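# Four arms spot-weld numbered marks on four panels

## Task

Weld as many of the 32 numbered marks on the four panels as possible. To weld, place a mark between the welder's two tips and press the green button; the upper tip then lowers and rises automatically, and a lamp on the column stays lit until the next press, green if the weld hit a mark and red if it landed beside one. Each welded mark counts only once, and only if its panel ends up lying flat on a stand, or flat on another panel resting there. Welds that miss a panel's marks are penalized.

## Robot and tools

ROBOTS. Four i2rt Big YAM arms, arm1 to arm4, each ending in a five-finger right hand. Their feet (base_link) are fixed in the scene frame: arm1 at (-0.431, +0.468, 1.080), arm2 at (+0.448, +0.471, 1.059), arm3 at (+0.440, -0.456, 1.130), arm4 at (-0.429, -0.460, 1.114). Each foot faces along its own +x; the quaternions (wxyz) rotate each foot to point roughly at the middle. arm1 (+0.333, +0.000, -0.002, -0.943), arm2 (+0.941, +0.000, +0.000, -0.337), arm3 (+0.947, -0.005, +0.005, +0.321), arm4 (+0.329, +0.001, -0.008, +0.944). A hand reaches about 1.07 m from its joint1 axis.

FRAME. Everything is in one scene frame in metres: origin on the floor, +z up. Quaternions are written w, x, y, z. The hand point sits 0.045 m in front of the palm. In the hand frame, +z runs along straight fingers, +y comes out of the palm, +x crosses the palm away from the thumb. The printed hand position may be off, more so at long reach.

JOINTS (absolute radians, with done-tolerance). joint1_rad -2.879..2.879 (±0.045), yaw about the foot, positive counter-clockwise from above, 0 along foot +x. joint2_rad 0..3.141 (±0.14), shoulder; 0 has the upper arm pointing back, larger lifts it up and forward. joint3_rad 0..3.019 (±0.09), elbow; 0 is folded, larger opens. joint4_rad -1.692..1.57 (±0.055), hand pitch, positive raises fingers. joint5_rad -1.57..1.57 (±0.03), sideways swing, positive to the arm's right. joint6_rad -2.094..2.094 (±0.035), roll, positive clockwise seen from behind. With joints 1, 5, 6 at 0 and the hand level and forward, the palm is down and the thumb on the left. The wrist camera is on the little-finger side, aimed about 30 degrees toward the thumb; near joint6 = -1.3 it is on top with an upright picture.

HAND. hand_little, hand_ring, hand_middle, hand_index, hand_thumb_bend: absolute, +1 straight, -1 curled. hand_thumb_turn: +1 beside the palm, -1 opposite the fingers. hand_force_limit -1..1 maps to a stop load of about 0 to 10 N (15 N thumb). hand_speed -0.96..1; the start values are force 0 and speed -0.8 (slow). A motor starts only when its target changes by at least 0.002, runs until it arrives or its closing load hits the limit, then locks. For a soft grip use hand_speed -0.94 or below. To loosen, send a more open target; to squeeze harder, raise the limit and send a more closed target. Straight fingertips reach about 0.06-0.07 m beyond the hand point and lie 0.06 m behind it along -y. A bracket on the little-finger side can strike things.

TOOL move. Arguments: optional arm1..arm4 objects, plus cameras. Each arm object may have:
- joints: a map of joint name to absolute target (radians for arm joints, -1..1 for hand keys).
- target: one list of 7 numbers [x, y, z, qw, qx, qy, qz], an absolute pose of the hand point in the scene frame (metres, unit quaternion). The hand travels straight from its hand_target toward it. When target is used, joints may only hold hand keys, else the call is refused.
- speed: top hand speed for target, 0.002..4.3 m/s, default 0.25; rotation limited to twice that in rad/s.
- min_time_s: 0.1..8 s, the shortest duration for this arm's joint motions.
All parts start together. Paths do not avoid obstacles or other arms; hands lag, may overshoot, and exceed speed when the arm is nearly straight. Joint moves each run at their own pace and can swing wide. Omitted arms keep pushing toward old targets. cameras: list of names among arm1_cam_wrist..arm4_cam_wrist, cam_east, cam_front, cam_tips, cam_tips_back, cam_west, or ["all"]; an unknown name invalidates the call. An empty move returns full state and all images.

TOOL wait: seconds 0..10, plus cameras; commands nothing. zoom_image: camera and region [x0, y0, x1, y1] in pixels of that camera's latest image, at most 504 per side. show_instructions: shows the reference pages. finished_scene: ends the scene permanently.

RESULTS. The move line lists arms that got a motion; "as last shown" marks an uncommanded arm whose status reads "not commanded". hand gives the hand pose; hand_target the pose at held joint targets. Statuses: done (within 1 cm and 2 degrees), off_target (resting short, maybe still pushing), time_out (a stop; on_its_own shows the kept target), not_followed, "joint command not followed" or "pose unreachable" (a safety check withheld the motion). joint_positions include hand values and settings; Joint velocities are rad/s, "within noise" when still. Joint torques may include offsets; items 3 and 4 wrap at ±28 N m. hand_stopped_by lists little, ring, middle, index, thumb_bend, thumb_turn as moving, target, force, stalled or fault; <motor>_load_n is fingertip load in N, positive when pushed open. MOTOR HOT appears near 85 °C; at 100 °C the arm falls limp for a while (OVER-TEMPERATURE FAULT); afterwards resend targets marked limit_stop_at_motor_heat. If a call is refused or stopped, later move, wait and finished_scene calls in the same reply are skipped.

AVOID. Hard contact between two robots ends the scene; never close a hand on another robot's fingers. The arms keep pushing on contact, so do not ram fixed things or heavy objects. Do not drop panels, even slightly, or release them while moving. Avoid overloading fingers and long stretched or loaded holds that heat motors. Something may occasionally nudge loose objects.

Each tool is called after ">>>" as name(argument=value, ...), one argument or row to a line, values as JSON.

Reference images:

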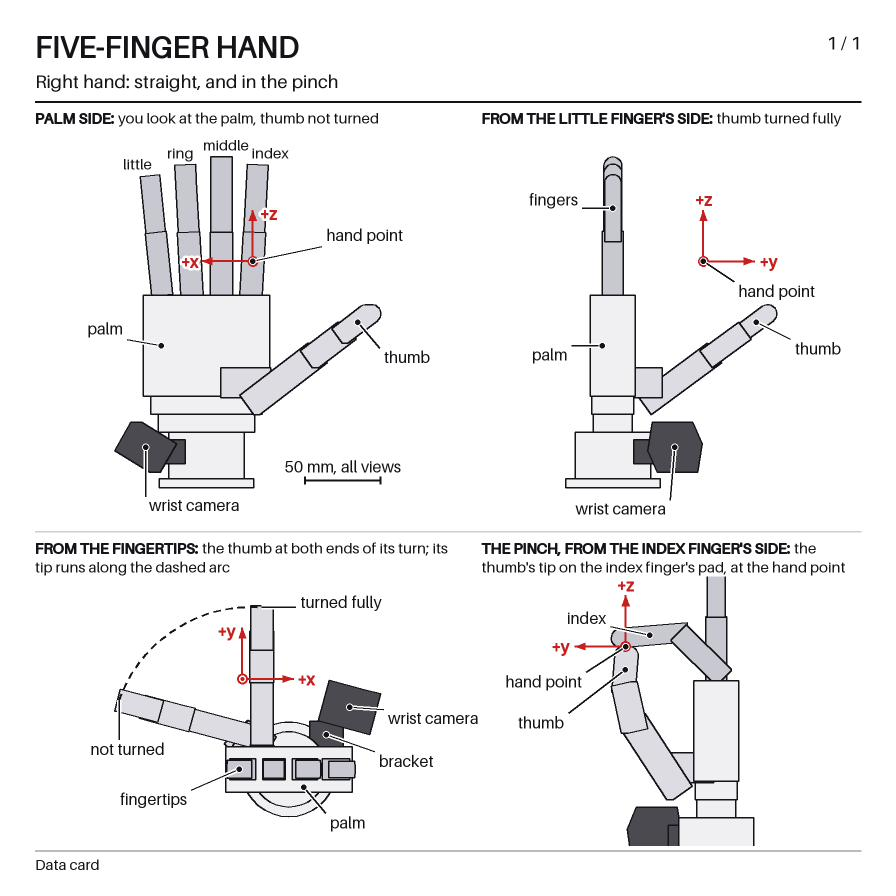

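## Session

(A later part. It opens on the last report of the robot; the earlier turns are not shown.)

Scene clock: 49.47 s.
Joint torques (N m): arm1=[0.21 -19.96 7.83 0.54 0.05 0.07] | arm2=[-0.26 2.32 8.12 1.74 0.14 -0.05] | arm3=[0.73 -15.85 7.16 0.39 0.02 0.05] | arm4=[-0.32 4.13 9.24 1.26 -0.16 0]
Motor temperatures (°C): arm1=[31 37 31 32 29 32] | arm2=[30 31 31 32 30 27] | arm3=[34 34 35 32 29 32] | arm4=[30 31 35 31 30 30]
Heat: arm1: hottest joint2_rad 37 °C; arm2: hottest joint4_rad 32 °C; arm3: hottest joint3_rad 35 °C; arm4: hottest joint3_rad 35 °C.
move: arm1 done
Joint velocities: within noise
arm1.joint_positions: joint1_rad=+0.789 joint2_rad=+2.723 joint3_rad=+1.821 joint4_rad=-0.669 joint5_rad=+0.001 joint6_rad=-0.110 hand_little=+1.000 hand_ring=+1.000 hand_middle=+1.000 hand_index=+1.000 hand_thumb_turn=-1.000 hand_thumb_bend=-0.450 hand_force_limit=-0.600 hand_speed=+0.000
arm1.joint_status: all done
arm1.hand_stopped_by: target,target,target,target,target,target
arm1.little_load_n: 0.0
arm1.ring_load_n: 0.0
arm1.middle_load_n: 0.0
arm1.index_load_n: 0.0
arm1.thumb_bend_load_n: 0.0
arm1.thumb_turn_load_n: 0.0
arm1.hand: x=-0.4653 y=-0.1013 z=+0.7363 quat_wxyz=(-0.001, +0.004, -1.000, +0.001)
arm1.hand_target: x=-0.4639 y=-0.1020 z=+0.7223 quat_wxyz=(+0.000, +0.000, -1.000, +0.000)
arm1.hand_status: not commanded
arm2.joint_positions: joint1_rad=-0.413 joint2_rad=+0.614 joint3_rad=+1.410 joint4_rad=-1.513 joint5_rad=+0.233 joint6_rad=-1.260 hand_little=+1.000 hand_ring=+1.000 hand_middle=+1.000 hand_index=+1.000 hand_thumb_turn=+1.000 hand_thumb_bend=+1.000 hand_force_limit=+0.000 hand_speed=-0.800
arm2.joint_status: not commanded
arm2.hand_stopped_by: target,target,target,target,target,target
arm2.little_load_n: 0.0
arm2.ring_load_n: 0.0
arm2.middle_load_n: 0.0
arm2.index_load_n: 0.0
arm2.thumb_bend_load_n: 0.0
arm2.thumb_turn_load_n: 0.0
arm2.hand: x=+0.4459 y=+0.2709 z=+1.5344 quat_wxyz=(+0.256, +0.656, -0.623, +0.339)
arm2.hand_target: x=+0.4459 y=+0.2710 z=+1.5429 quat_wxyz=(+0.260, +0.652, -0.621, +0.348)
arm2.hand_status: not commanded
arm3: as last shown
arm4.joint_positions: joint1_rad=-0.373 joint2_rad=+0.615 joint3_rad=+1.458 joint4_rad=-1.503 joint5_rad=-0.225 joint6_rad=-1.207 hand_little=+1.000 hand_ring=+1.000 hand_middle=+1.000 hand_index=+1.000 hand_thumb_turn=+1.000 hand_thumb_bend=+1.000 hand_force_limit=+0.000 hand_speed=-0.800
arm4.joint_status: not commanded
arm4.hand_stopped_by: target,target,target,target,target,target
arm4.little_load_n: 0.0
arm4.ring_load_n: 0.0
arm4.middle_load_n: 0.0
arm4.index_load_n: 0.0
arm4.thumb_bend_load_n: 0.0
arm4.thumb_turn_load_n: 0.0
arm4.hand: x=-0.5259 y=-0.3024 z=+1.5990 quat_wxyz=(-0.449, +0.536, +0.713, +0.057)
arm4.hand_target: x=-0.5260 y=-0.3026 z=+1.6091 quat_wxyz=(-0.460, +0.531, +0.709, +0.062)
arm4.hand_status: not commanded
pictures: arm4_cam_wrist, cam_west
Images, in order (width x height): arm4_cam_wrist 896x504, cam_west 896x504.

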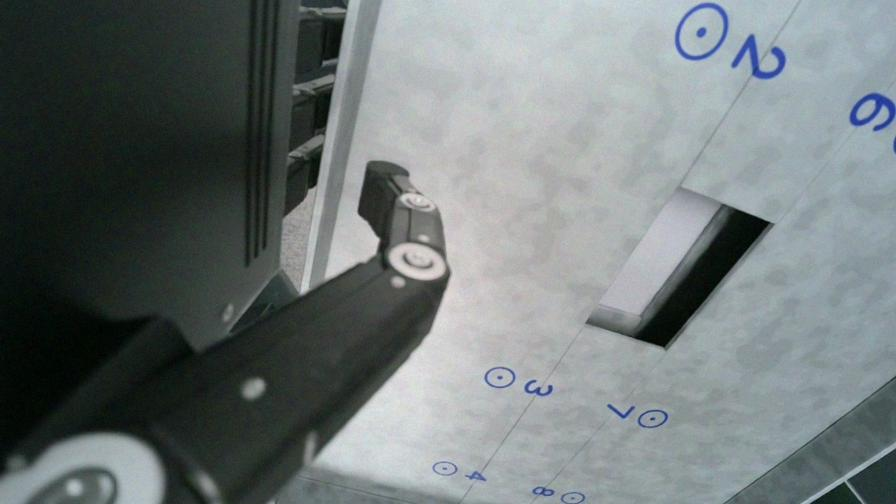

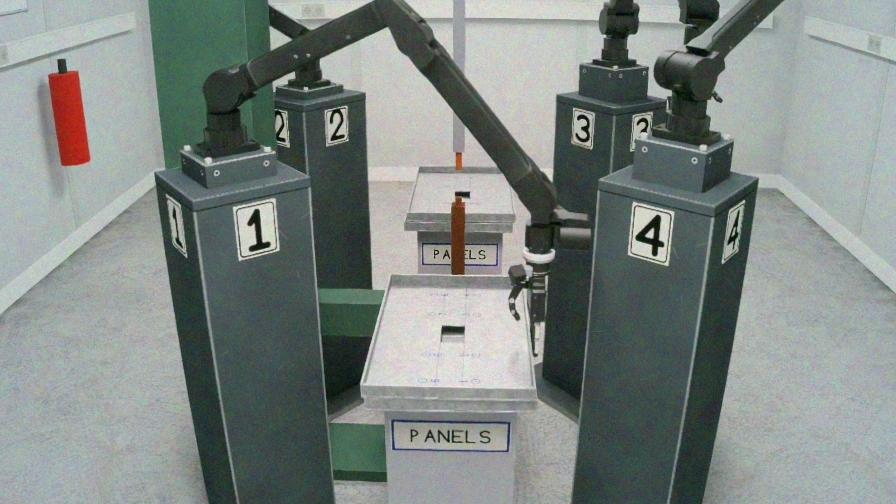

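>>> move(
  arm1={"joints": {"hand_thumb_bend": -1, "hand_speed": -0.85, "hand_force_limit": 0.1}},
  cameras=["cam_west", "arm4_cam_wrist"],
)

>>> zoom_image(
  camera="cam_west",
  region=[480, 260, 600, 380],
)

>>> zoom_image(
  camera="arm4_cam_wrist",
  region=[240, 0, 640, 400],
)

Scene clock: 53.33 s.
Joint torques (N m): arm1=[0.15 -19.96 7.86 0.51 0.05 0.08] | arm2=[-0.38 2.2 8.18 1.8 0.13 -0.05] | arm3=[0.5 -16.09 7.04 0.47 0 0.01] | arm4=[-0.38 4.01 9.24 1.28 -0.15 0]
Motor temperatures (°C): arm1=[31 37 31 32 29 32] | arm2=[30 31 32 32 30 27] | arm3=[34 34 35 32 29 32] | arm4=[30 31 35 31 30 30]
Heat: arm1: hottest joint2_rad 37 °C; arm2: hottest joint3_rad 32 °C; arm3: hottest joint3_rad 35 °C; arm4: hottest joint3_rad 35 °C.
move: arm1 off_target
Joint velocities: within noise
arm1.joint_positions: joint1_rad=+0.789 joint2_rad=+2.723 joint3_rad=+1.821 joint4_rad=-0.669 joint5_rad=+0.001 joint6_rad=-0.110 hand_little=+1.000 hand_ring=+1.000 hand_middle=+1.000 hand_index=+1.000 hand_thumb_turn=-1.000 hand_thumb_bend=-0.967 hand_force_limit=+0.100 hand_speed=-0.850
arm1.joint_status: hand_thumb_bend off_target (ended at -0.967, target -1.000); the others done
arm1.hand_stopped_by: target,target,target,target,force,target
arm1.little_load_n: 0.0
arm1.ring_load_n: 0.0
arm1.middle_load_n: 0.0
arm1.index_load_n: 0.0
arm1.thumb_bend_load_n: 8.0
arm1.thumb_turn_load_n: 0.5
arm1.hand: x=-0.4653 y=-0.1013 z=+0.7363 quat_wxyz=(-0.001, +0.004, -1.000, +0.001)
arm1.hand_target: x=-0.4639 y=-0.1020 z=+0.7223 quat_wxyz=(+0.000, +0.000, -1.000, +0.000)
arm1.hand_status: not commanded
arm2, arm4: as last shown
arm3.joint_positions: joint1_rad=+2.682 joint2_rad=+1.992 joint3_rad=+1.378 joint4_rad=-1.006 joint5_rad=+0.001 joint6_rad=-0.008 hand_little=-1.000 hand_ring=-1.000 hand_middle=-1.000 hand_index=+1.000 hand_thumb_turn=+1.000 hand_thumb_bend=+1.000 hand_force_limit=+0.000 hand_speed=+0.000
arm3.joint_status: not commanded
arm3.hand_stopped_by: target,target,target,target,target,target
arm3.little_load_n: 0.0
arm3.ring_load_n: 0.0
arm3.middle_load_n: 0.5
arm3.index_load_n: 0.0
arm3.thumb_bend_load_n: 0.0
arm3.thumb_turn_load_n: 0.0
arm3.hand: x=-0.0232 y=-0.5778 z=+1.0980 quat_wxyz=(+0.016, +0.632, +0.775, +0.013)
arm3.hand_target: x=-0.0372 y=-0.5840 z=+1.1102 quat_wxyz=(+0.001, +0.633, +0.774, -0.007)
arm3.hand_status: not commanded
pictures: arm4_cam_wrist, cam_west
Images, in order (width x height): arm4_cam_wrist 896x504, cam_west 896x504.

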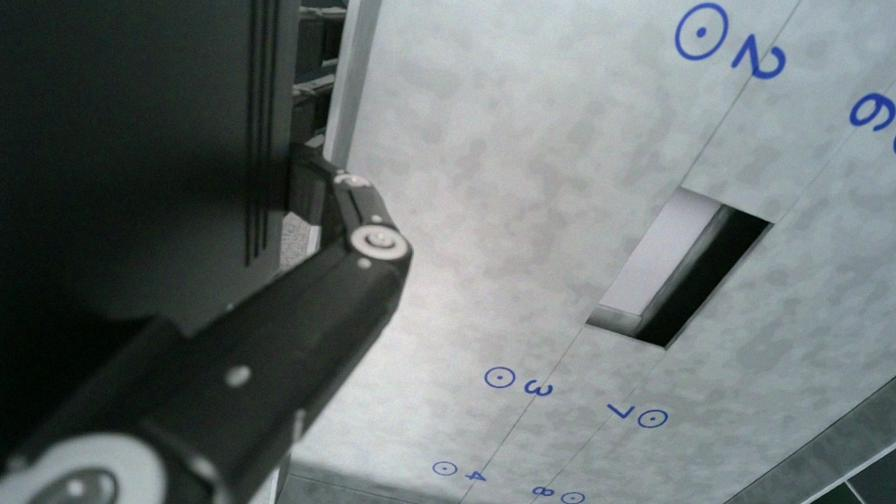

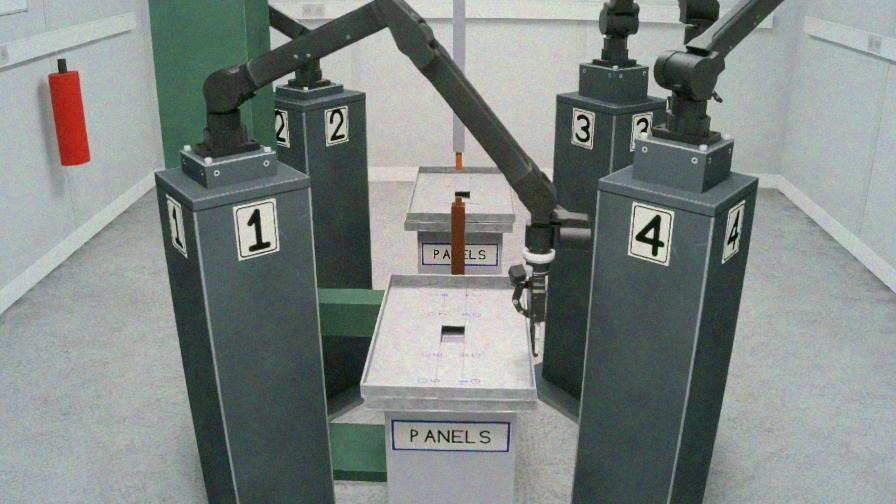

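Scaled by 4.200.

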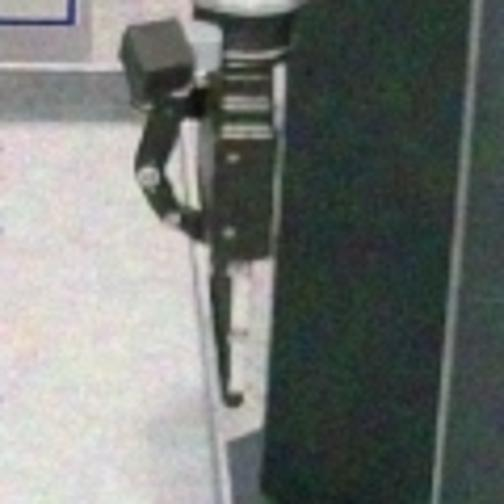

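Scaled by 1.260.

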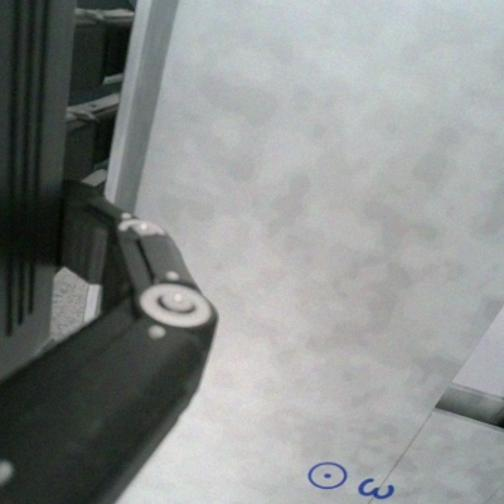

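>>> move(
  arm1={"target": [-0.464, -0.112, 0.78, 0, 0, 1, 0], "speed": 0.2, "joints": {"hand_thumb_bend": 0.0, "hand_speed": 0.48}},
)

>>> move(
  arm1={"target": [-0.464, -0.101, 0.701, 0, 0, 1, 0], "speed": 0.1},
  cameras=["cam_west", "arm4_cam_wrist"],
)

>>> zoom_image(
  camera="cam_west",
  region=[480, 270, 600, 390],
)

>>> zoom_image(
  camera="arm4_cam_wrist",
  region=[240, 0, 640, 400],
)

Scene clock: 54.93 s.
Joint torques (N m): arm1=[0.32 -21.36 5.93 0.17 0.06 0.09] | arm2=[-0.21 2.26 8.1 1.77 0.15 -0.03] | arm3=[-0.09 -15.62 7.21 0.53 0.05 -0.02] | arm4=[-0.32 4.07 9.22 1.28 -0.16 0]
Motor temperatures (°C): arm1=[31 37 31 32 29 32] | arm2=[30 31 32 32 30 27] | arm3=[34 34 35 32 29 32] | arm4=[30 31 35 31 30 30]
Heat: arm1: hottest joint2_rad 37 °C; arm2: hottest joint3_rad 32 °C; arm3: hottest joint3_rad 35 °C; arm4: hottest joint3_rad 35 °C.
move: arm1 off_target
Joint velocities: within noise
arm1.joint_positions: joint1_rad=+0.789 joint2_rad=+2.630 joint3_rad=+1.817 joint4_rad=-0.729 joint5_rad=+0.001 joint6_rad=-0.110 hand_little=+1.000 hand_ring=+1.000 hand_middle=+1.000 hand_index=+1.000 hand_thumb_turn=-1.000 hand_thumb_bend=+0.000 hand_force_limit=+0.100 hand_speed=+0.480
arm1.joint_status: all done
arm1.hand_stopped_by: target,target,target,target,target,target
arm1.little_load_n: 0.0
arm1.ring_load_n: 0.0
arm1.middle_load_n: 0.0
arm1.index_load_n: 0.0
arm1.thumb_bend_load_n: 0.0
arm1.thumb_turn_load_n: 0.0
arm1.hand: x=-0.4677 y=-0.1240 z=+0.7911 quat_wxyz=(+0.001, +0.004, -1.000, +0.015)
arm1.hand_target: x=-0.4640 y=-0.1118 z=+0.7802 quat_wxyz=(+0.000, +0.000, -1.000, +0.000)
arm1.hand_status: off_target (0.017 m and 1.8 deg from the pose sent, 0.045 m and 0.5 deg at the start)
arm2, arm3, arm4: as last shown
arm3.middle_load_n: 0.0
arm4.middle_load_n: -0.5
pictures: none

Scene clock: 56.27 s.
Joint torques (N m): arm1=[0.21 -19.9 7.66 0.5 0.06 0.05] | arm2=[-0.21 2.32 8.23 1.7 0.14 -0.04] | arm3=[-0.03 -16.32 7.16 0.23 0.04 0.03] | arm4=[-0.38 4.07 9.24 1.25 -0.16 0]
Motor temperatures (°C): arm1=[31 37 31 32 29 32] | arm2=[30 31 32 32 30 27] | arm3=[34 35 35 32 29 32] | arm4=[30 31 35 31 30 30]
Heat: arm1: hottest joint2_rad 37 °C; arm2: hottest joint3_rad 32 °C; arm3: hottest joint2_rad 35 °C; arm4: hottest joint3_rad 35 °C.
move: arm1 off_target
Joint velocities: within noise
arm1.joint_positions: joint1_rad=+0.789 joint2_rad=+2.769 joint3_rad=+1.852 joint4_rad=-0.652 joint5_rad=+0.000 joint6_rad=-0.109 hand_little=+1.000 hand_ring=+1.000 hand_middle=+1.000 hand_index=+1.000 hand_thumb_turn=-1.000 hand_thumb_bend=+0.000 hand_force_limit=+0.100 hand_speed=+0.480
arm1.joint_status: not commanded
arm1.hand_stopped_by: target,target,target,target,target,target
arm1.little_load_n: 0.0
arm1.ring_load_n: 0.0
arm1.middle_load_n: 0.0
arm1.index_load_n: 0.0
arm1.thumb_bend_load_n: 0.0
arm1.thumb_turn_load_n: 0.0
arm1.hand: x=-0.4651 y=-0.1011 z=+0.7156 quat_wxyz=(-0.001, +0.003, -1.000, +0.002)
arm1.hand_target: x=-0.4639 y=-0.1006 z=+0.7014 quat_wxyz=(+0.000, +0.000, -1.000, +0.000)
arm1.hand_status: off_target (0.015 m and 0.4 deg from the pose sent, 0.093 m and 1.8 deg at the start)
arm2, arm3, arm4: as last shown
arm4.middle_load_n: 0.0
pictures: arm4_cam_wrist, cam_west
Images, in order (width x height): arm4_cam_wrist 896x504, cam_west 896x504.

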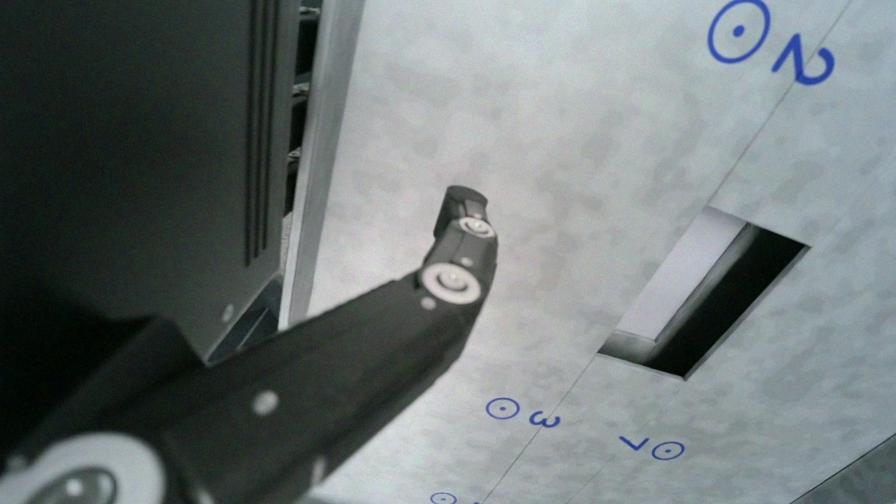

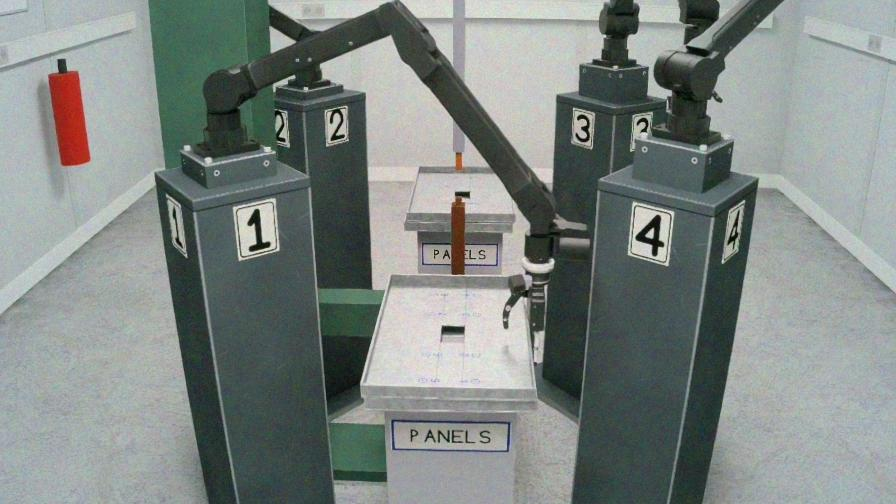

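Scaled by 4.200.

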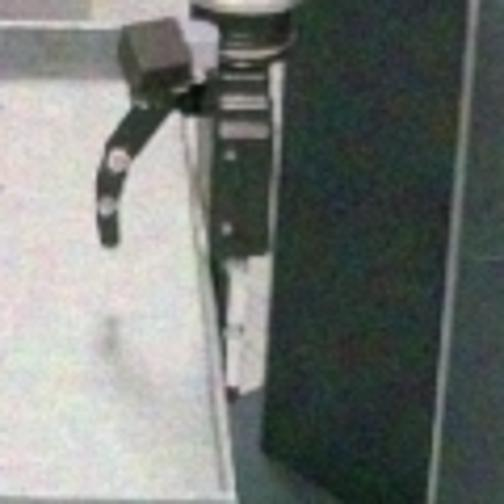

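Scaled by 1.260.

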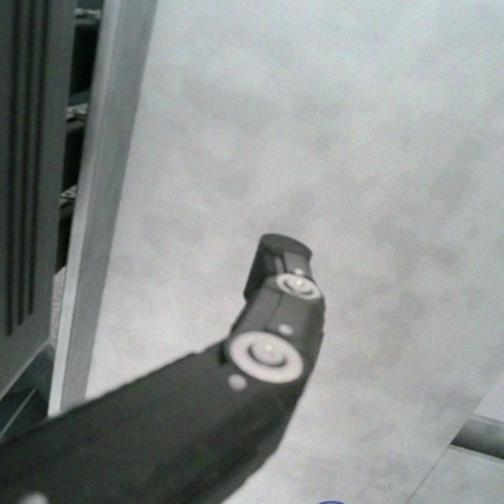

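>>> move(
  arm1={"target": [-0.464, -0.108, 0.77, 0, 0, 1, 0], "speed": 0.25},
)

>>> move(
  arm1={"target": [-0.464, -0.0965, 0.6955, 0, 0, 1, 0], "speed": 0.1},
  cameras=["arm4_cam_wrist"],
)

>>> zoom_image(
  camera="arm4_cam_wrist",
  region=[240, 0, 640, 400],
)

Scene clock: 57.63 s.
Joint torques (N m): arm1=[0.32 -21.01 5.71 0.13 0.06 0.06] | arm2=[-0.56 2.32 8.09 1.78 0.14 -0.06] | arm3=[0.5 -15.44 7.16 0.43 -0.01 0.03] | arm4=[-0.38 4.07 9.24 1.26 -0.16 0]
Motor temperatures (°C): arm1=[31 37 31 32 29 32] | arm2=[30 31 32 32 30 27] | arm3=[34 35 35 32 29 32] | arm4=[30 31 35 31 30 30]
Heat: arm1: hottest joint2_rad 37 °C; arm2: hottest joint3_rad 32 °C; arm3: hottest joint2_rad 35 °C; arm4: hottest joint3_rad 35 °C.
move: arm1 off_target
Joint velocities: within noise
arm1.joint_positions: joint1_rad=+0.789 joint2_rad=+2.638 joint3_rad=+1.812 joint4_rad=-0.710 joint5_rad=+0.000 joint6_rad=-0.109 hand_little=+1.000 hand_ring=+1.000 hand_middle=+1.000 hand_index=+1.000 hand_thumb_turn=-1.000 hand_thumb_bend=+0.000 hand_force_limit=+0.100 hand_speed=+0.480
arm1.joint_status: not commanded
arm1.hand_stopped_by: target,target,target,target,target,target
arm1.little_load_n: 0.0
arm1.ring_load_n: 0.0
arm1.middle_load_n: 0.0
arm1.index_load_n: 0.0
arm1.thumb_bend_load_n: 0.0
arm1.thumb_turn_load_n: 0.0
arm1.hand: x=-0.4674 y=-0.1231 z=+0.7842 quat_wxyz=(+0.001, +0.003, -1.000, +0.018)
arm1.hand_target: x=-0.4639 y=-0.1079 z=+0.7705 quat_wxyz=(+0.000, +0.000, -1.000, +0.000)
arm1.hand_status: off_target (0.021 m and 2.1 deg from the pose sent, 0.055 m and 0.4 deg at the start)
arm2, arm3, arm4: as last shown
pictures: none

Scene clock: 58.90 s.
Joint torques (N m): arm1=[0.21 -19.6 7.42 0.46 0.07 0.03] | arm2=[-0.56 2.2 8.1 1.81 0.16 -0.05] | arm3=[0.32 -16.67 7.16 0.29 0.05 0.07] | arm4=[-0.32 4.07 9.25 1.26 -0.16 0]
Motor temperatures (°C): arm1=[31 37 31 32 29 31] | arm2=[30 31 32 32 30 27] | arm3=[34 35 35 32 29 32] | arm4=[30 31 35 31 30 30]
Heat: arm1: hottest joint2_rad 37 °C; arm2: hottest joint3_rad 32 °C; arm3: hottest joint2_rad 35 °C; arm4: hottest joint3_rad 35 °C.
move: arm1 off_target
Joint velocities: within noise
arm1.joint_positions: joint1_rad=+0.789 joint2_rad=+2.770 joint3_rad=+1.844 joint4_rad=-0.635 joint5_rad=+0.000 joint6_rad=-0.108 hand_little=+1.000 hand_ring=+1.000 hand_middle=+1.000 hand_index=+1.000 hand_thumb_turn=-1.000 hand_thumb_bend=+0.000 hand_force_limit=+0.100 hand_speed=+0.480
arm1.joint_status: not commanded
arm1.hand_stopped_by: target,target,target,target,target,target
arm1.little_load_n: 0.0
arm1.ring_load_n: 0.0
arm1.middle_load_n: 0.0
arm1.index_load_n: 0.5
arm1.thumb_bend_load_n: 0.0
arm1.thumb_turn_load_n: 0.0
arm1.hand: x=-0.4649 y=-0.1004 z=+0.7124 quat_wxyz=(+0.000, +0.003, -1.000, +0.006)
arm1.hand_target: x=-0.4639 y=-0.0959 z=+0.6959 quat_wxyz=(+0.000, +0.000, -1.000, +0.000)
arm1.hand_status: off_target (0.017 m and 0.7 deg from the pose sent, 0.093 m and 2.1 deg at the start)
arm2, arm3, arm4: as last shown
arm3.thumb_turn_load_n: 0.5
Images, in order (width x height): arm4_cam_wrist 896x504.

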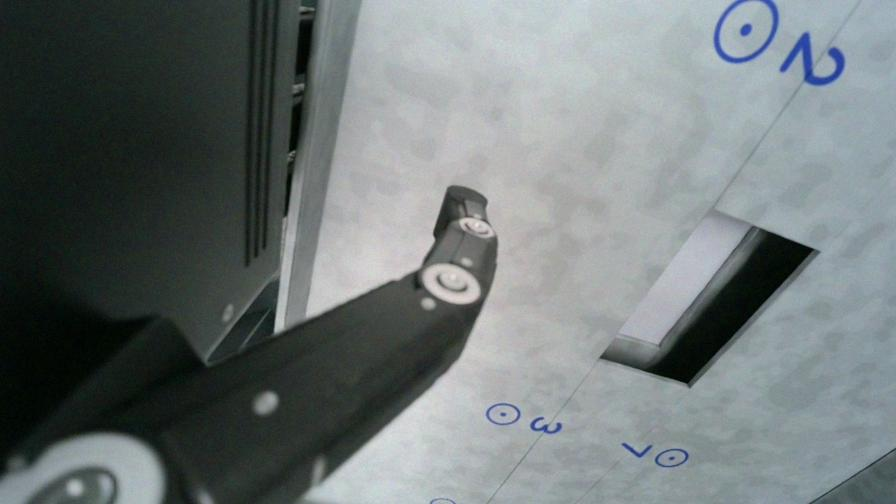

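Scaled by 1.260.

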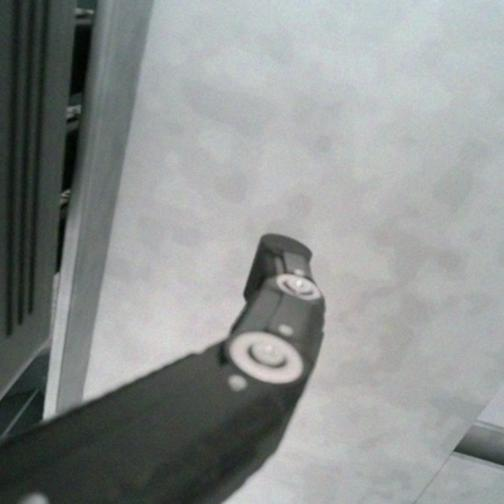

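>>> move(
  arm1={"joints": {"hand_thumb_bend": -0.5, "hand_speed": -0.4, "hand_force_limit": -0.5}},
)

>>> move(
  arm1={"joints": {"hand_thumb_bend": -1, "hand_speed": -0.85, "hand_force_limit": 0.2}},
  cameras=["cam_west", "arm4_cam_wrist"],
)

>>> zoom_image(
  camera="cam_west",
  region=[480, 270, 600, 390],
)

>>> zoom_image(
  camera="arm4_cam_wrist",
  region=[240, 0, 640, 400],
)

Scene clock: 60.40 s.
Joint torques (N m): arm1=[0.09 -19.66 7.39 0.46 0.06 0.04] | arm2=[-0.56 2.32 8.16 1.8 0.13 -0.05] | arm3=[0.79 -16.26 7.12 0.47 0.03 0.01] | arm4=[-0.38 4.07 9.24 1.29 -0.16 0]
Motor temperatures (°C): arm1=[31 38 31 32 29 31] | arm2=[30 31 32 32 30 27] | arm3=[34 35 35 32 29 32] | arm4=[30 31 35 31 30 30]
Heat: arm1: hottest joint2_rad 38 °C; arm2: hottest joint3_rad 32 °C; arm3: hottest joint2_rad 35 °C; arm4: hottest joint3_rad 35 °C.
move: arm1 done
Joint velocities: within noise
arm1.joint_positions: joint1_rad=+0.789 joint2_rad=+2.770 joint3_rad=+1.844 joint4_rad=-0.635 joint5_rad=+0.000 joint6_rad=-0.108 hand_little=+1.000 hand_ring=+1.000 hand_middle=+1.000 hand_index=+1.000 hand_thumb_turn=-1.000 hand_thumb_bend=-0.500 hand_force_limit=-0.500 hand_speed=-0.400
arm1.joint_status: all done
arm1.hand_stopped_by: target,target,target,target,target,target
arm1.little_load_n: 0.0
arm1.ring_load_n: 0.0
arm1.middle_load_n: 0.0
arm1.index_load_n: 0.0
arm1.thumb_bend_load_n: 0.0
arm1.thumb_turn_load_n: 0.0
arm1.hand: x=-0.4649 y=-0.1004 z=+0.7124 quat_wxyz=(+0.000, +0.003, -1.000, +0.006)
arm1.hand_target: x=-0.4639 y=-0.0959 z=+0.6959 quat_wxyz=(+0.000, +0.000, -1.000, +0.000)
arm1.hand_status: not commanded
arm2, arm3, arm4: as last shown
arm3.thumb_bend_load_n: -0.5
arm3.thumb_turn_load_n: 0.0
pictures: none

Scene clock: 63.00 s.
Joint torques (N m): arm1=[0.21 -19.66 7.41 0.47 0.06 0.02] | arm2=[-0.44 2.43 8.2 1.81 0.13 -0.06] | arm3=[-0.21 -16.32 6.91 0.35 0.04 0.01] | arm4=[-0.38 4.07 9.24 1.26 -0.16 0]
Motor temperatures (°C): arm1=[31 38 31 32 29 31] | arm2=[30 31 32 32 30 27] | arm3=[34 35 35 32 29 32] | arm4=[30 31 35 31 30 30]
Heat: arm1: hottest joint2_rad 38 °C; arm2: hottest joint3_rad 32 °C; arm3: hottest joint2_rad 35 °C; arm4: hottest joint3_rad 35 °C.
move: arm1 off_target
Joint velocities: within noise
arm1.joint_positions: joint1_rad=+0.789 joint2_rad=+2.770 joint3_rad=+1.844 joint4_rad=-0.635 joint5_rad=+0.000 joint6_rad=-0.108 hand_little=+1.000 hand_ring=+1.000 hand_middle=+1.000 hand_index=+1.000 hand_thumb_turn=-1.000 hand_thumb_bend=-0.973 hand_force_limit=+0.200 hand_speed=-0.850
arm1.joint_status: hand_thumb_bend off_target (ended at -0.973, target -1.000); the others done
arm1.hand_stopped_by: target,target,target,target,force,target
arm1.little_load_n: 0.0
arm1.ring_load_n: 0.0
arm1.middle_load_n: 0.0
arm1.index_load_n: 0.0
arm1.thumb_bend_load_n: 9.0
arm1.thumb_turn_load_n: 1.0
arm1.hand: x=-0.4649 y=-0.1004 z=+0.7124 quat_wxyz=(+0.000, +0.003, -1.000, +0.006)
arm1.hand_target: x=-0.4639 y=-0.0959 z=+0.6959 quat_wxyz=(+0.000, +0.000, -1.000, +0.000)
arm1.hand_status: not commanded
arm2, arm3, arm4: as last shown
arm3.thumb_bend_load_n: 0.0
pictures: arm4_cam_wrist, cam_west
Images, in order (width x height): arm4_cam_wrist 896x504, cam_west 896x504.

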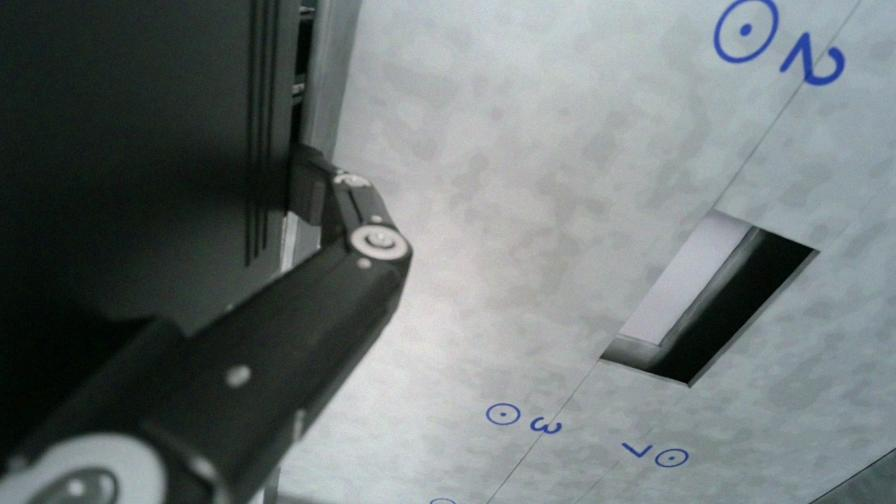

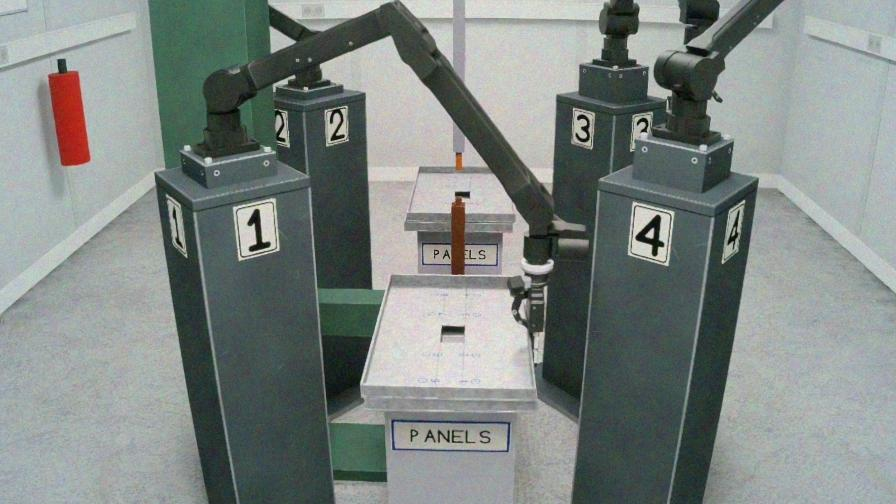

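Scaled by 4.200.

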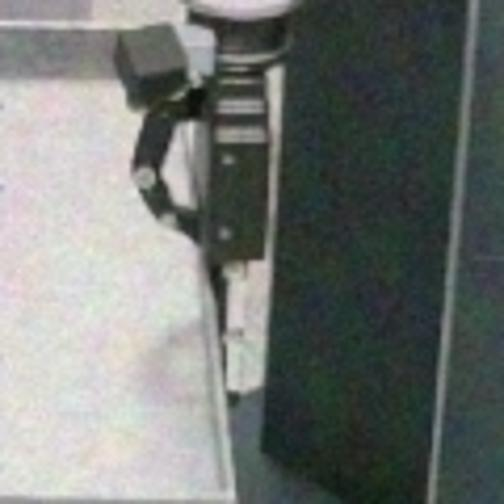

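Scaled by 1.260.

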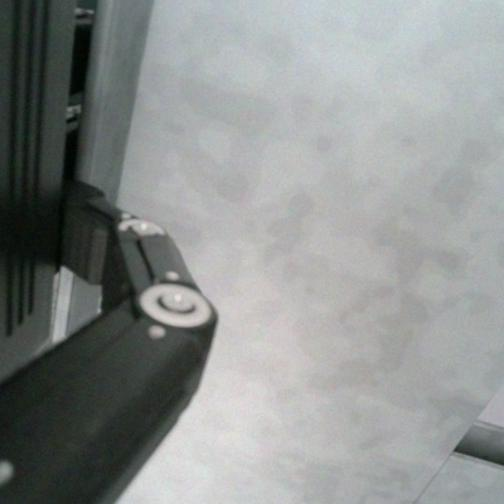

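>>> move(
  arm1={"target": [-0.464, -0.108, 0.765, 0, 0, 1, 0], "speed": 0.25, "joints": {"hand_thumb_bend": -0.3, "hand_speed": 0.48}},
)

>>> move(
  arm1={"target": [-0.464, -0.0965, 0.683, 0, 0, 1, 0], "speed": 0.1},
  cameras=["arm4_cam_wrist", "cam_west"],
)

>>> zoom_image(
  camera="arm4_cam_wrist",
  region=[240, 0, 640, 400],
)

>>> zoom_image(
  camera="cam_west",
  region=[480, 270, 600, 390],
)

Scene clock: 65.07 s.
Joint torques (N m): arm1=[0.26 -21.01 5.71 0.16 0.07 0.05] | arm2=[-0.32 2.08 8.13 1.78 0.15 -0.05] | arm3=[0.85 -15.97 7.13 0.42 0.02 0.07] | arm4=[-0.32 4.07 9.25 1.29 -0.16 0]
Motor temperatures (°C): arm1=[31 38 31 32 29 31] | arm2=[30 31 32 32 30 27] | arm3=[34 35 36 32 29 32] | arm4=[30 31 35 31 30 30]
Heat: arm1: hottest joint2_rad 38 °C; arm2: hottest joint3_rad 32 °C; arm3: hottest joint3_rad 36 °C; arm4: hottest joint3_rad 35 °C.
move: arm1 off_target
Joint velocities: within noise
arm1.joint_positions: joint1_rad=+0.789 joint2_rad=+2.650 joint3_rad=+1.818 joint4_rad=-0.705 joint5_rad=+0.000 joint6_rad=-0.108 hand_little=+1.000 hand_ring=+1.000 hand_middle=+1.000 hand_index=+1.000 hand_thumb_turn=-1.000 hand_thumb_bend=-0.300 hand_force_limit=+0.200 hand_speed=+0.480
arm1.joint_status: all done
arm1.hand_stopped_by: target,target,target,target,target,target
arm1.little_load_n: 0.0
arm1.ring_load_n: 0.0
arm1.middle_load_n: 0.0
arm1.index_load_n: 0.0
arm1.thumb_bend_load_n: 0.0
arm1.thumb_turn_load_n: 0.0
arm1.hand: x=-0.4673 y=-0.1226 z=+0.7785 quat_wxyz=(+0.001, +0.003, -1.000, +0.018)
arm1.hand_target: x=-0.4640 y=-0.1078 z=+0.7653 quat_wxyz=(+0.000, +0.000, -1.000, +0.000)
arm1.hand_status: off_target (0.020 m and 2.1 deg from the pose sent, 0.053 m and 0.7 deg at the start)
arm2.joint_positions: joint1_rad=-0.413 joint2_rad=+0.614 joint3_rad=+1.410 joint4_rad=-1.513 joint5_rad=+0.233 joint6_rad=-1.260 hand_little=+1.000 hand_ring=+1.000 hand_middle=+1.000 hand_index=+1.000 hand_thumb_turn=+1.000 hand_thumb_bend=+1.000 hand_force_limit=+0.000 hand_speed=-0.800
arm2.joint_status: not commanded
arm2.hand_stopped_by: target,target,target,target,target,target
arm2.little_load_n: 0.0
arm2.ring_load_n: 0.0
arm2.middle_load_n: 0.0
arm2.index_load_n: 0.0
arm2.thumb_bend_load_n: 0.0
arm2.thumb_turn_load_n: 0.0
arm2.hand: x=+0.4459 y=+0.2709 z=+1.5344 quat_wxyz=(+0.256, +0.656, -0.623, +0.339)
arm2.hand_target: x=+0.4459 y=+0.2710 z=+1.5429 quat_wxyz=(+0.260, +0.652, -0.621, +0.348)
arm2.hand_status: not commanded
arm3: as last shown
arm3.little_load_n: -0.5
arm3.thumb_bend_load_n: -0.5
arm4.joint_positions: joint1_rad=-0.373 joint2_rad=+0.615 joint3_rad=+1.458 joint4_rad=-1.503 joint5_rad=-0.225 joint6_rad=-1.207 hand_little=+1.000 hand_ring=+1.000 hand_middle=+1.000 hand_index=+1.000 hand_thumb_turn=+1.000 hand_thumb_bend=+1.000 hand_force_limit=+0.000 hand_speed=-0.800
arm4.joint_status: not commanded
arm4.hand_stopped_by: target,target,target,target,target,target
arm4.little_load_n: 0.0
arm4.ring_load_n: 0.0
arm4.middle_load_n: 0.0
arm4.index_load_n: 0.0
arm4.thumb_bend_load_n: 0.0
arm4.thumb_turn_load_n: 0.0
arm4.hand: x=-0.5259 y=-0.3024 z=+1.5990 quat_wxyz=(-0.449, +0.536, +0.713, +0.057)
arm4.hand_target: x=-0.5260 y=-0.3026 z=+1.6091 quat_wxyz=(-0.460, +0.531, +0.709, +0.062)
arm4.hand_status: not commanded
pictures: none

Scene clock: 66.60 s.
Joint torques (N m): arm1=[0.15 -19.72 7.24 0.5 0.06 0.02] | arm2=[-0.32 2.32 8.2 1.77 0.12 -0.06] | arm3=[0.21 -16.15 7.31 0.32 0.07 0.02] | arm4=[-0.38 3.9 9.25 1.26 -0.16 0]
Motor temperatures (°C): arm1=[31 38 31 32 29 31] | arm2=[30 31 32 32 30 27] | arm3=[34 35 36 32 29 32] | arm4=[30 31 35 31 30 30]
Heat: arm1: hottest joint2_rad 38 °C; arm2: hottest joint3_rad 32 °C; arm3: hottest joint3_rad 36 °C; arm4: hottest joint3_rad 35 °C.
move: arm1 off_target
Joint velocities: within noise
arm1.joint_positions: joint1_rad=+0.789 joint2_rad=+2.799 joint3_rad=+1.869 joint4_rad=-0.631 joint5_rad=+0.001 joint6_rad=-0.106 hand_little=+1.000 hand_ring=+1.000 hand_middle=+1.000 hand_index=+1.000 hand_thumb_turn=-1.000 hand_thumb_bend=-0.300 hand_force_limit=+0.200 hand_speed=+0.480
arm1.joint_status: not commanded
arm1.hand_stopped_by: target,target,target,target,target,target
arm1.little_load_n: 0.0
arm1.ring_load_n: 0.0
arm1.middle_load_n: 0.0
arm1.index_load_n: 0.0
arm1.thumb_bend_load_n: 0.0
arm1.thumb_turn_load_n: 0.0
arm1.hand: x=-0.4650 y=-0.1014 z=+0.7003 quat_wxyz=(+0.000, +0.002, -1.000, +0.006)
arm1.hand_target: x=-0.4639 y=-0.0959 z=+0.6835 quat_wxyz=(+0.000, +0.000, -1.000, +0.000)
arm1.hand_status: off_target (0.018 m and 0.7 deg from the pose sent, 0.099 m and 2.1 deg at the start)
arm2, arm4: as last shown
arm3.joint_positions: joint1_rad=+2.682 joint2_rad=+1.992 joint3_rad=+1.378 joint4_rad=-1.006 joint5_rad=+0.001 joint6_rad=-0.008 hand_little=-1.000 hand_ring=-1.000 hand_middle=-1.000 hand_index=+1.000 hand_thumb_turn=+1.000 hand_thumb_bend=+1.000 hand_force_limit=+0.000 hand_speed=+0.000
arm3.joint_status: not commanded
arm3.hand_stopped_by: target,target,target,target,target,target
arm3.little_load_n: 0.0
arm3.ring_load_n: 0.0
arm3.middle_load_n: 0.0
arm3.index_load_n: 0.0
arm3.thumb_bend_load_n: 0.0
arm3.thumb_turn_load_n: 0.0
arm3.hand: x=-0.0232 y=-0.5778 z=+1.0980 quat_wxyz=(+0.016, +0.632, +0.775, +0.013)
arm3.hand_target: x=-0.0372 y=-0.5840 z=+1.1102 quat_wxyz=(+0.001, +0.633, +0.774, -0.007)
arm3.hand_status: not commanded
Images, in order (width x height): arm4_cam_wrist 896x504, cam_west 896x504.

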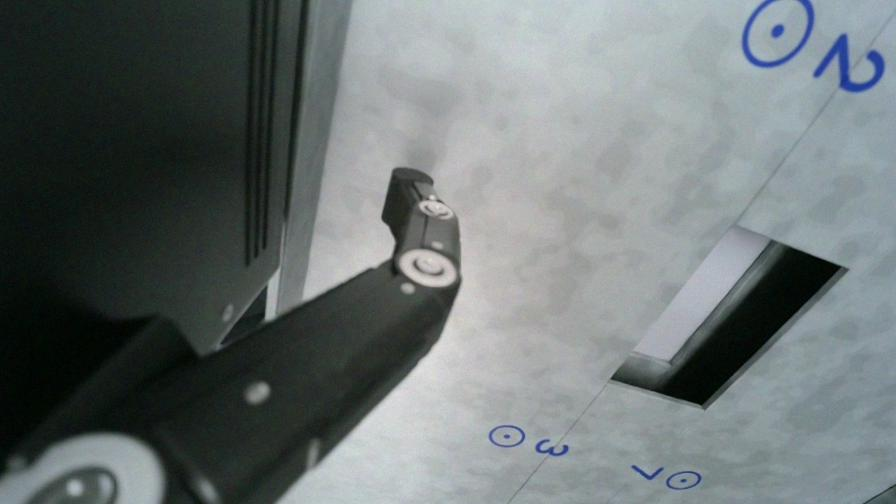

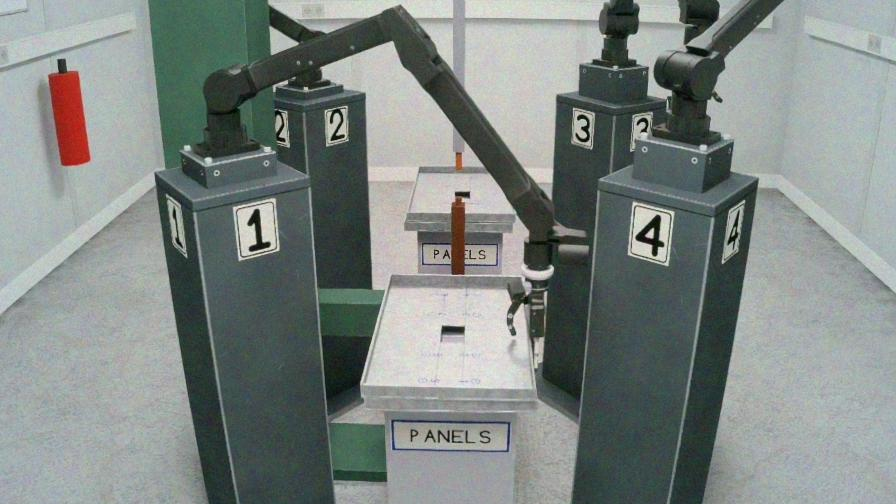

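Scaled by 1.260.

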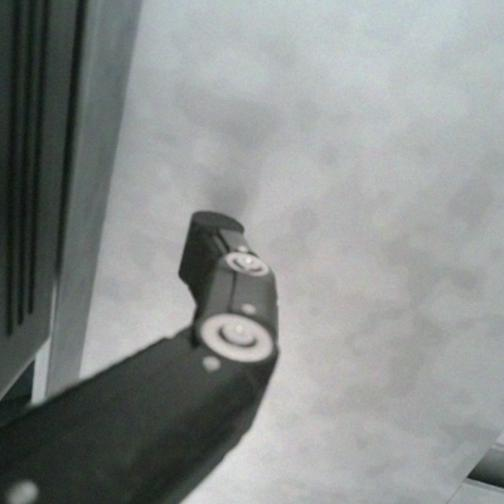

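Scaled by 4.200.

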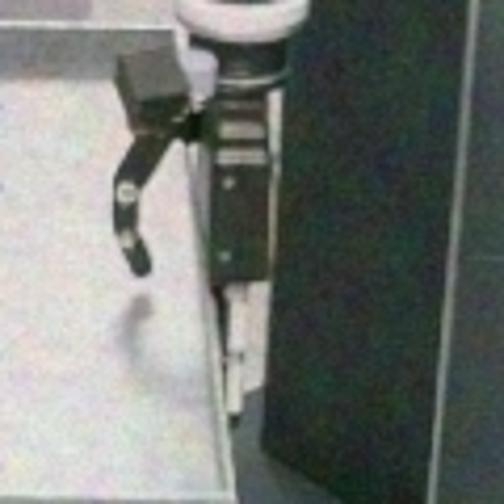

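>>> move(
  arm1={"joints": {"hand_thumb_bend": -1, "hand_speed": -0.8, "hand_force_limit": 0.1}},
  cameras=["cam_west", "arm4_cam_wrist"],
)

>>> zoom_image(
  camera="cam_west",
  region=[480, 270, 600, 390],
)

>>> zoom_image(
  camera="arm4_cam_wrist",
  region=[240, 0, 640, 400],
)

Scene clock: 69.43 s.
Joint torques (N m): arm1=[0.21 -19.66 7.28 0.5 0.05 -0.01] | arm2=[-0.26 1.85 8.25 1.72 0.12 -0.06] | arm3=[0.38 -16.73 7.1 0.47 0.03 -0.05] | arm4=[-0.38 4.01 9.22 1.26 -0.16 0]
Motor temperatures (°C): arm1=[31 38 31 32 29 31] | arm2=[30 31 32 32 30 27] | arm3=[34 36 36 32 29 32] | arm4=[30 31 35 31 29 30]
Heat: arm1: hottest joint2_rad 38 °C; arm2: hottest joint3_rad 32 °C; arm3: hottest joint2_rad 36 °C; arm4: hottest joint3_rad 35 °C.
move: arm1 off_target
Joint velocities: within noise
arm1.joint_positions: joint1_rad=+0.789 joint2_rad=+2.799 joint3_rad=+1.869 joint4_rad=-0.631 joint5_rad=+0.001 joint6_rad=-0.104 hand_little=+1.000 hand_ring=+1.000 hand_middle=+1.000 hand_index=+1.000 hand_thumb_turn=-1.000 hand_thumb_bend=-0.864 hand_force_limit=+0.100 hand_speed=-0.800
arm1.joint_status: hand_thumb_bend off_target (ended at -0.864, target -1.000); the others done
arm1.hand_stopped_by: target,target,target,target,force,target
arm1.little_load_n: 0.0
arm1.ring_load_n: 0.0
arm1.middle_load_n: 0.0
arm1.index_load_n: 0.0
arm1.thumb_bend_load_n: 8.5
arm1.thumb_turn_load_n: 1.5
arm1.hand: x=-0.4648 y=-0.1015 z=+0.7004 quat_wxyz=(+0.000, +0.001, -1.000, +0.006)
arm1.hand_target: x=-0.4639 y=-0.0959 z=+0.6835 quat_wxyz=(+0.000, +0.000, -1.000, +0.000)
arm1.hand_status: not commanded
arm2, arm3, arm4: as last shown
pictures: arm4_cam_wrist, cam_west
Images, in order (width x height): arm4_cam_wrist 896x504, cam_west 896x504.

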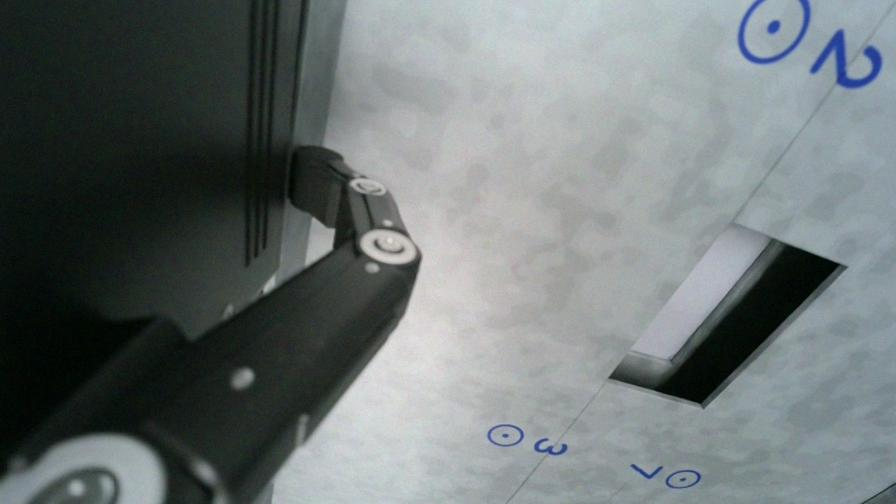

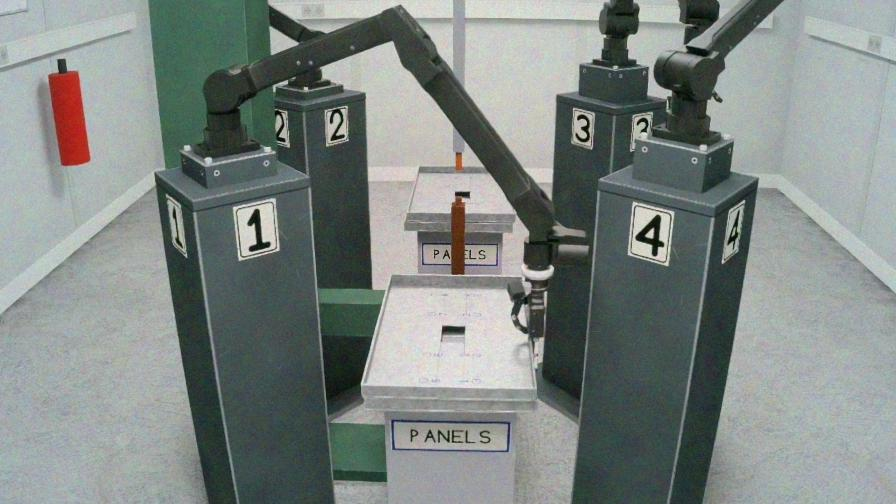

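Scaled by 4.200.

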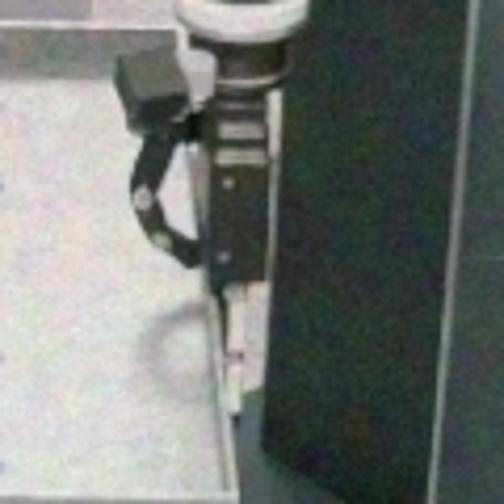

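Scaled by 1.260.

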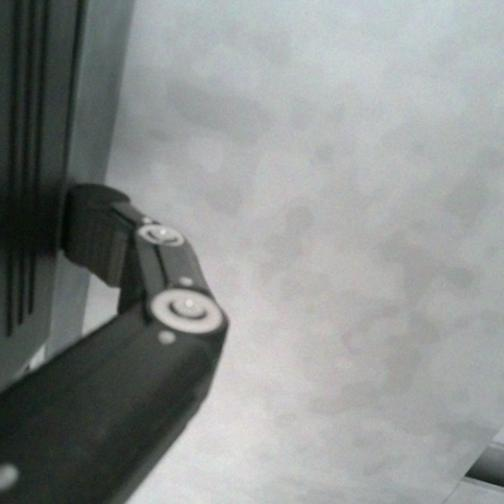

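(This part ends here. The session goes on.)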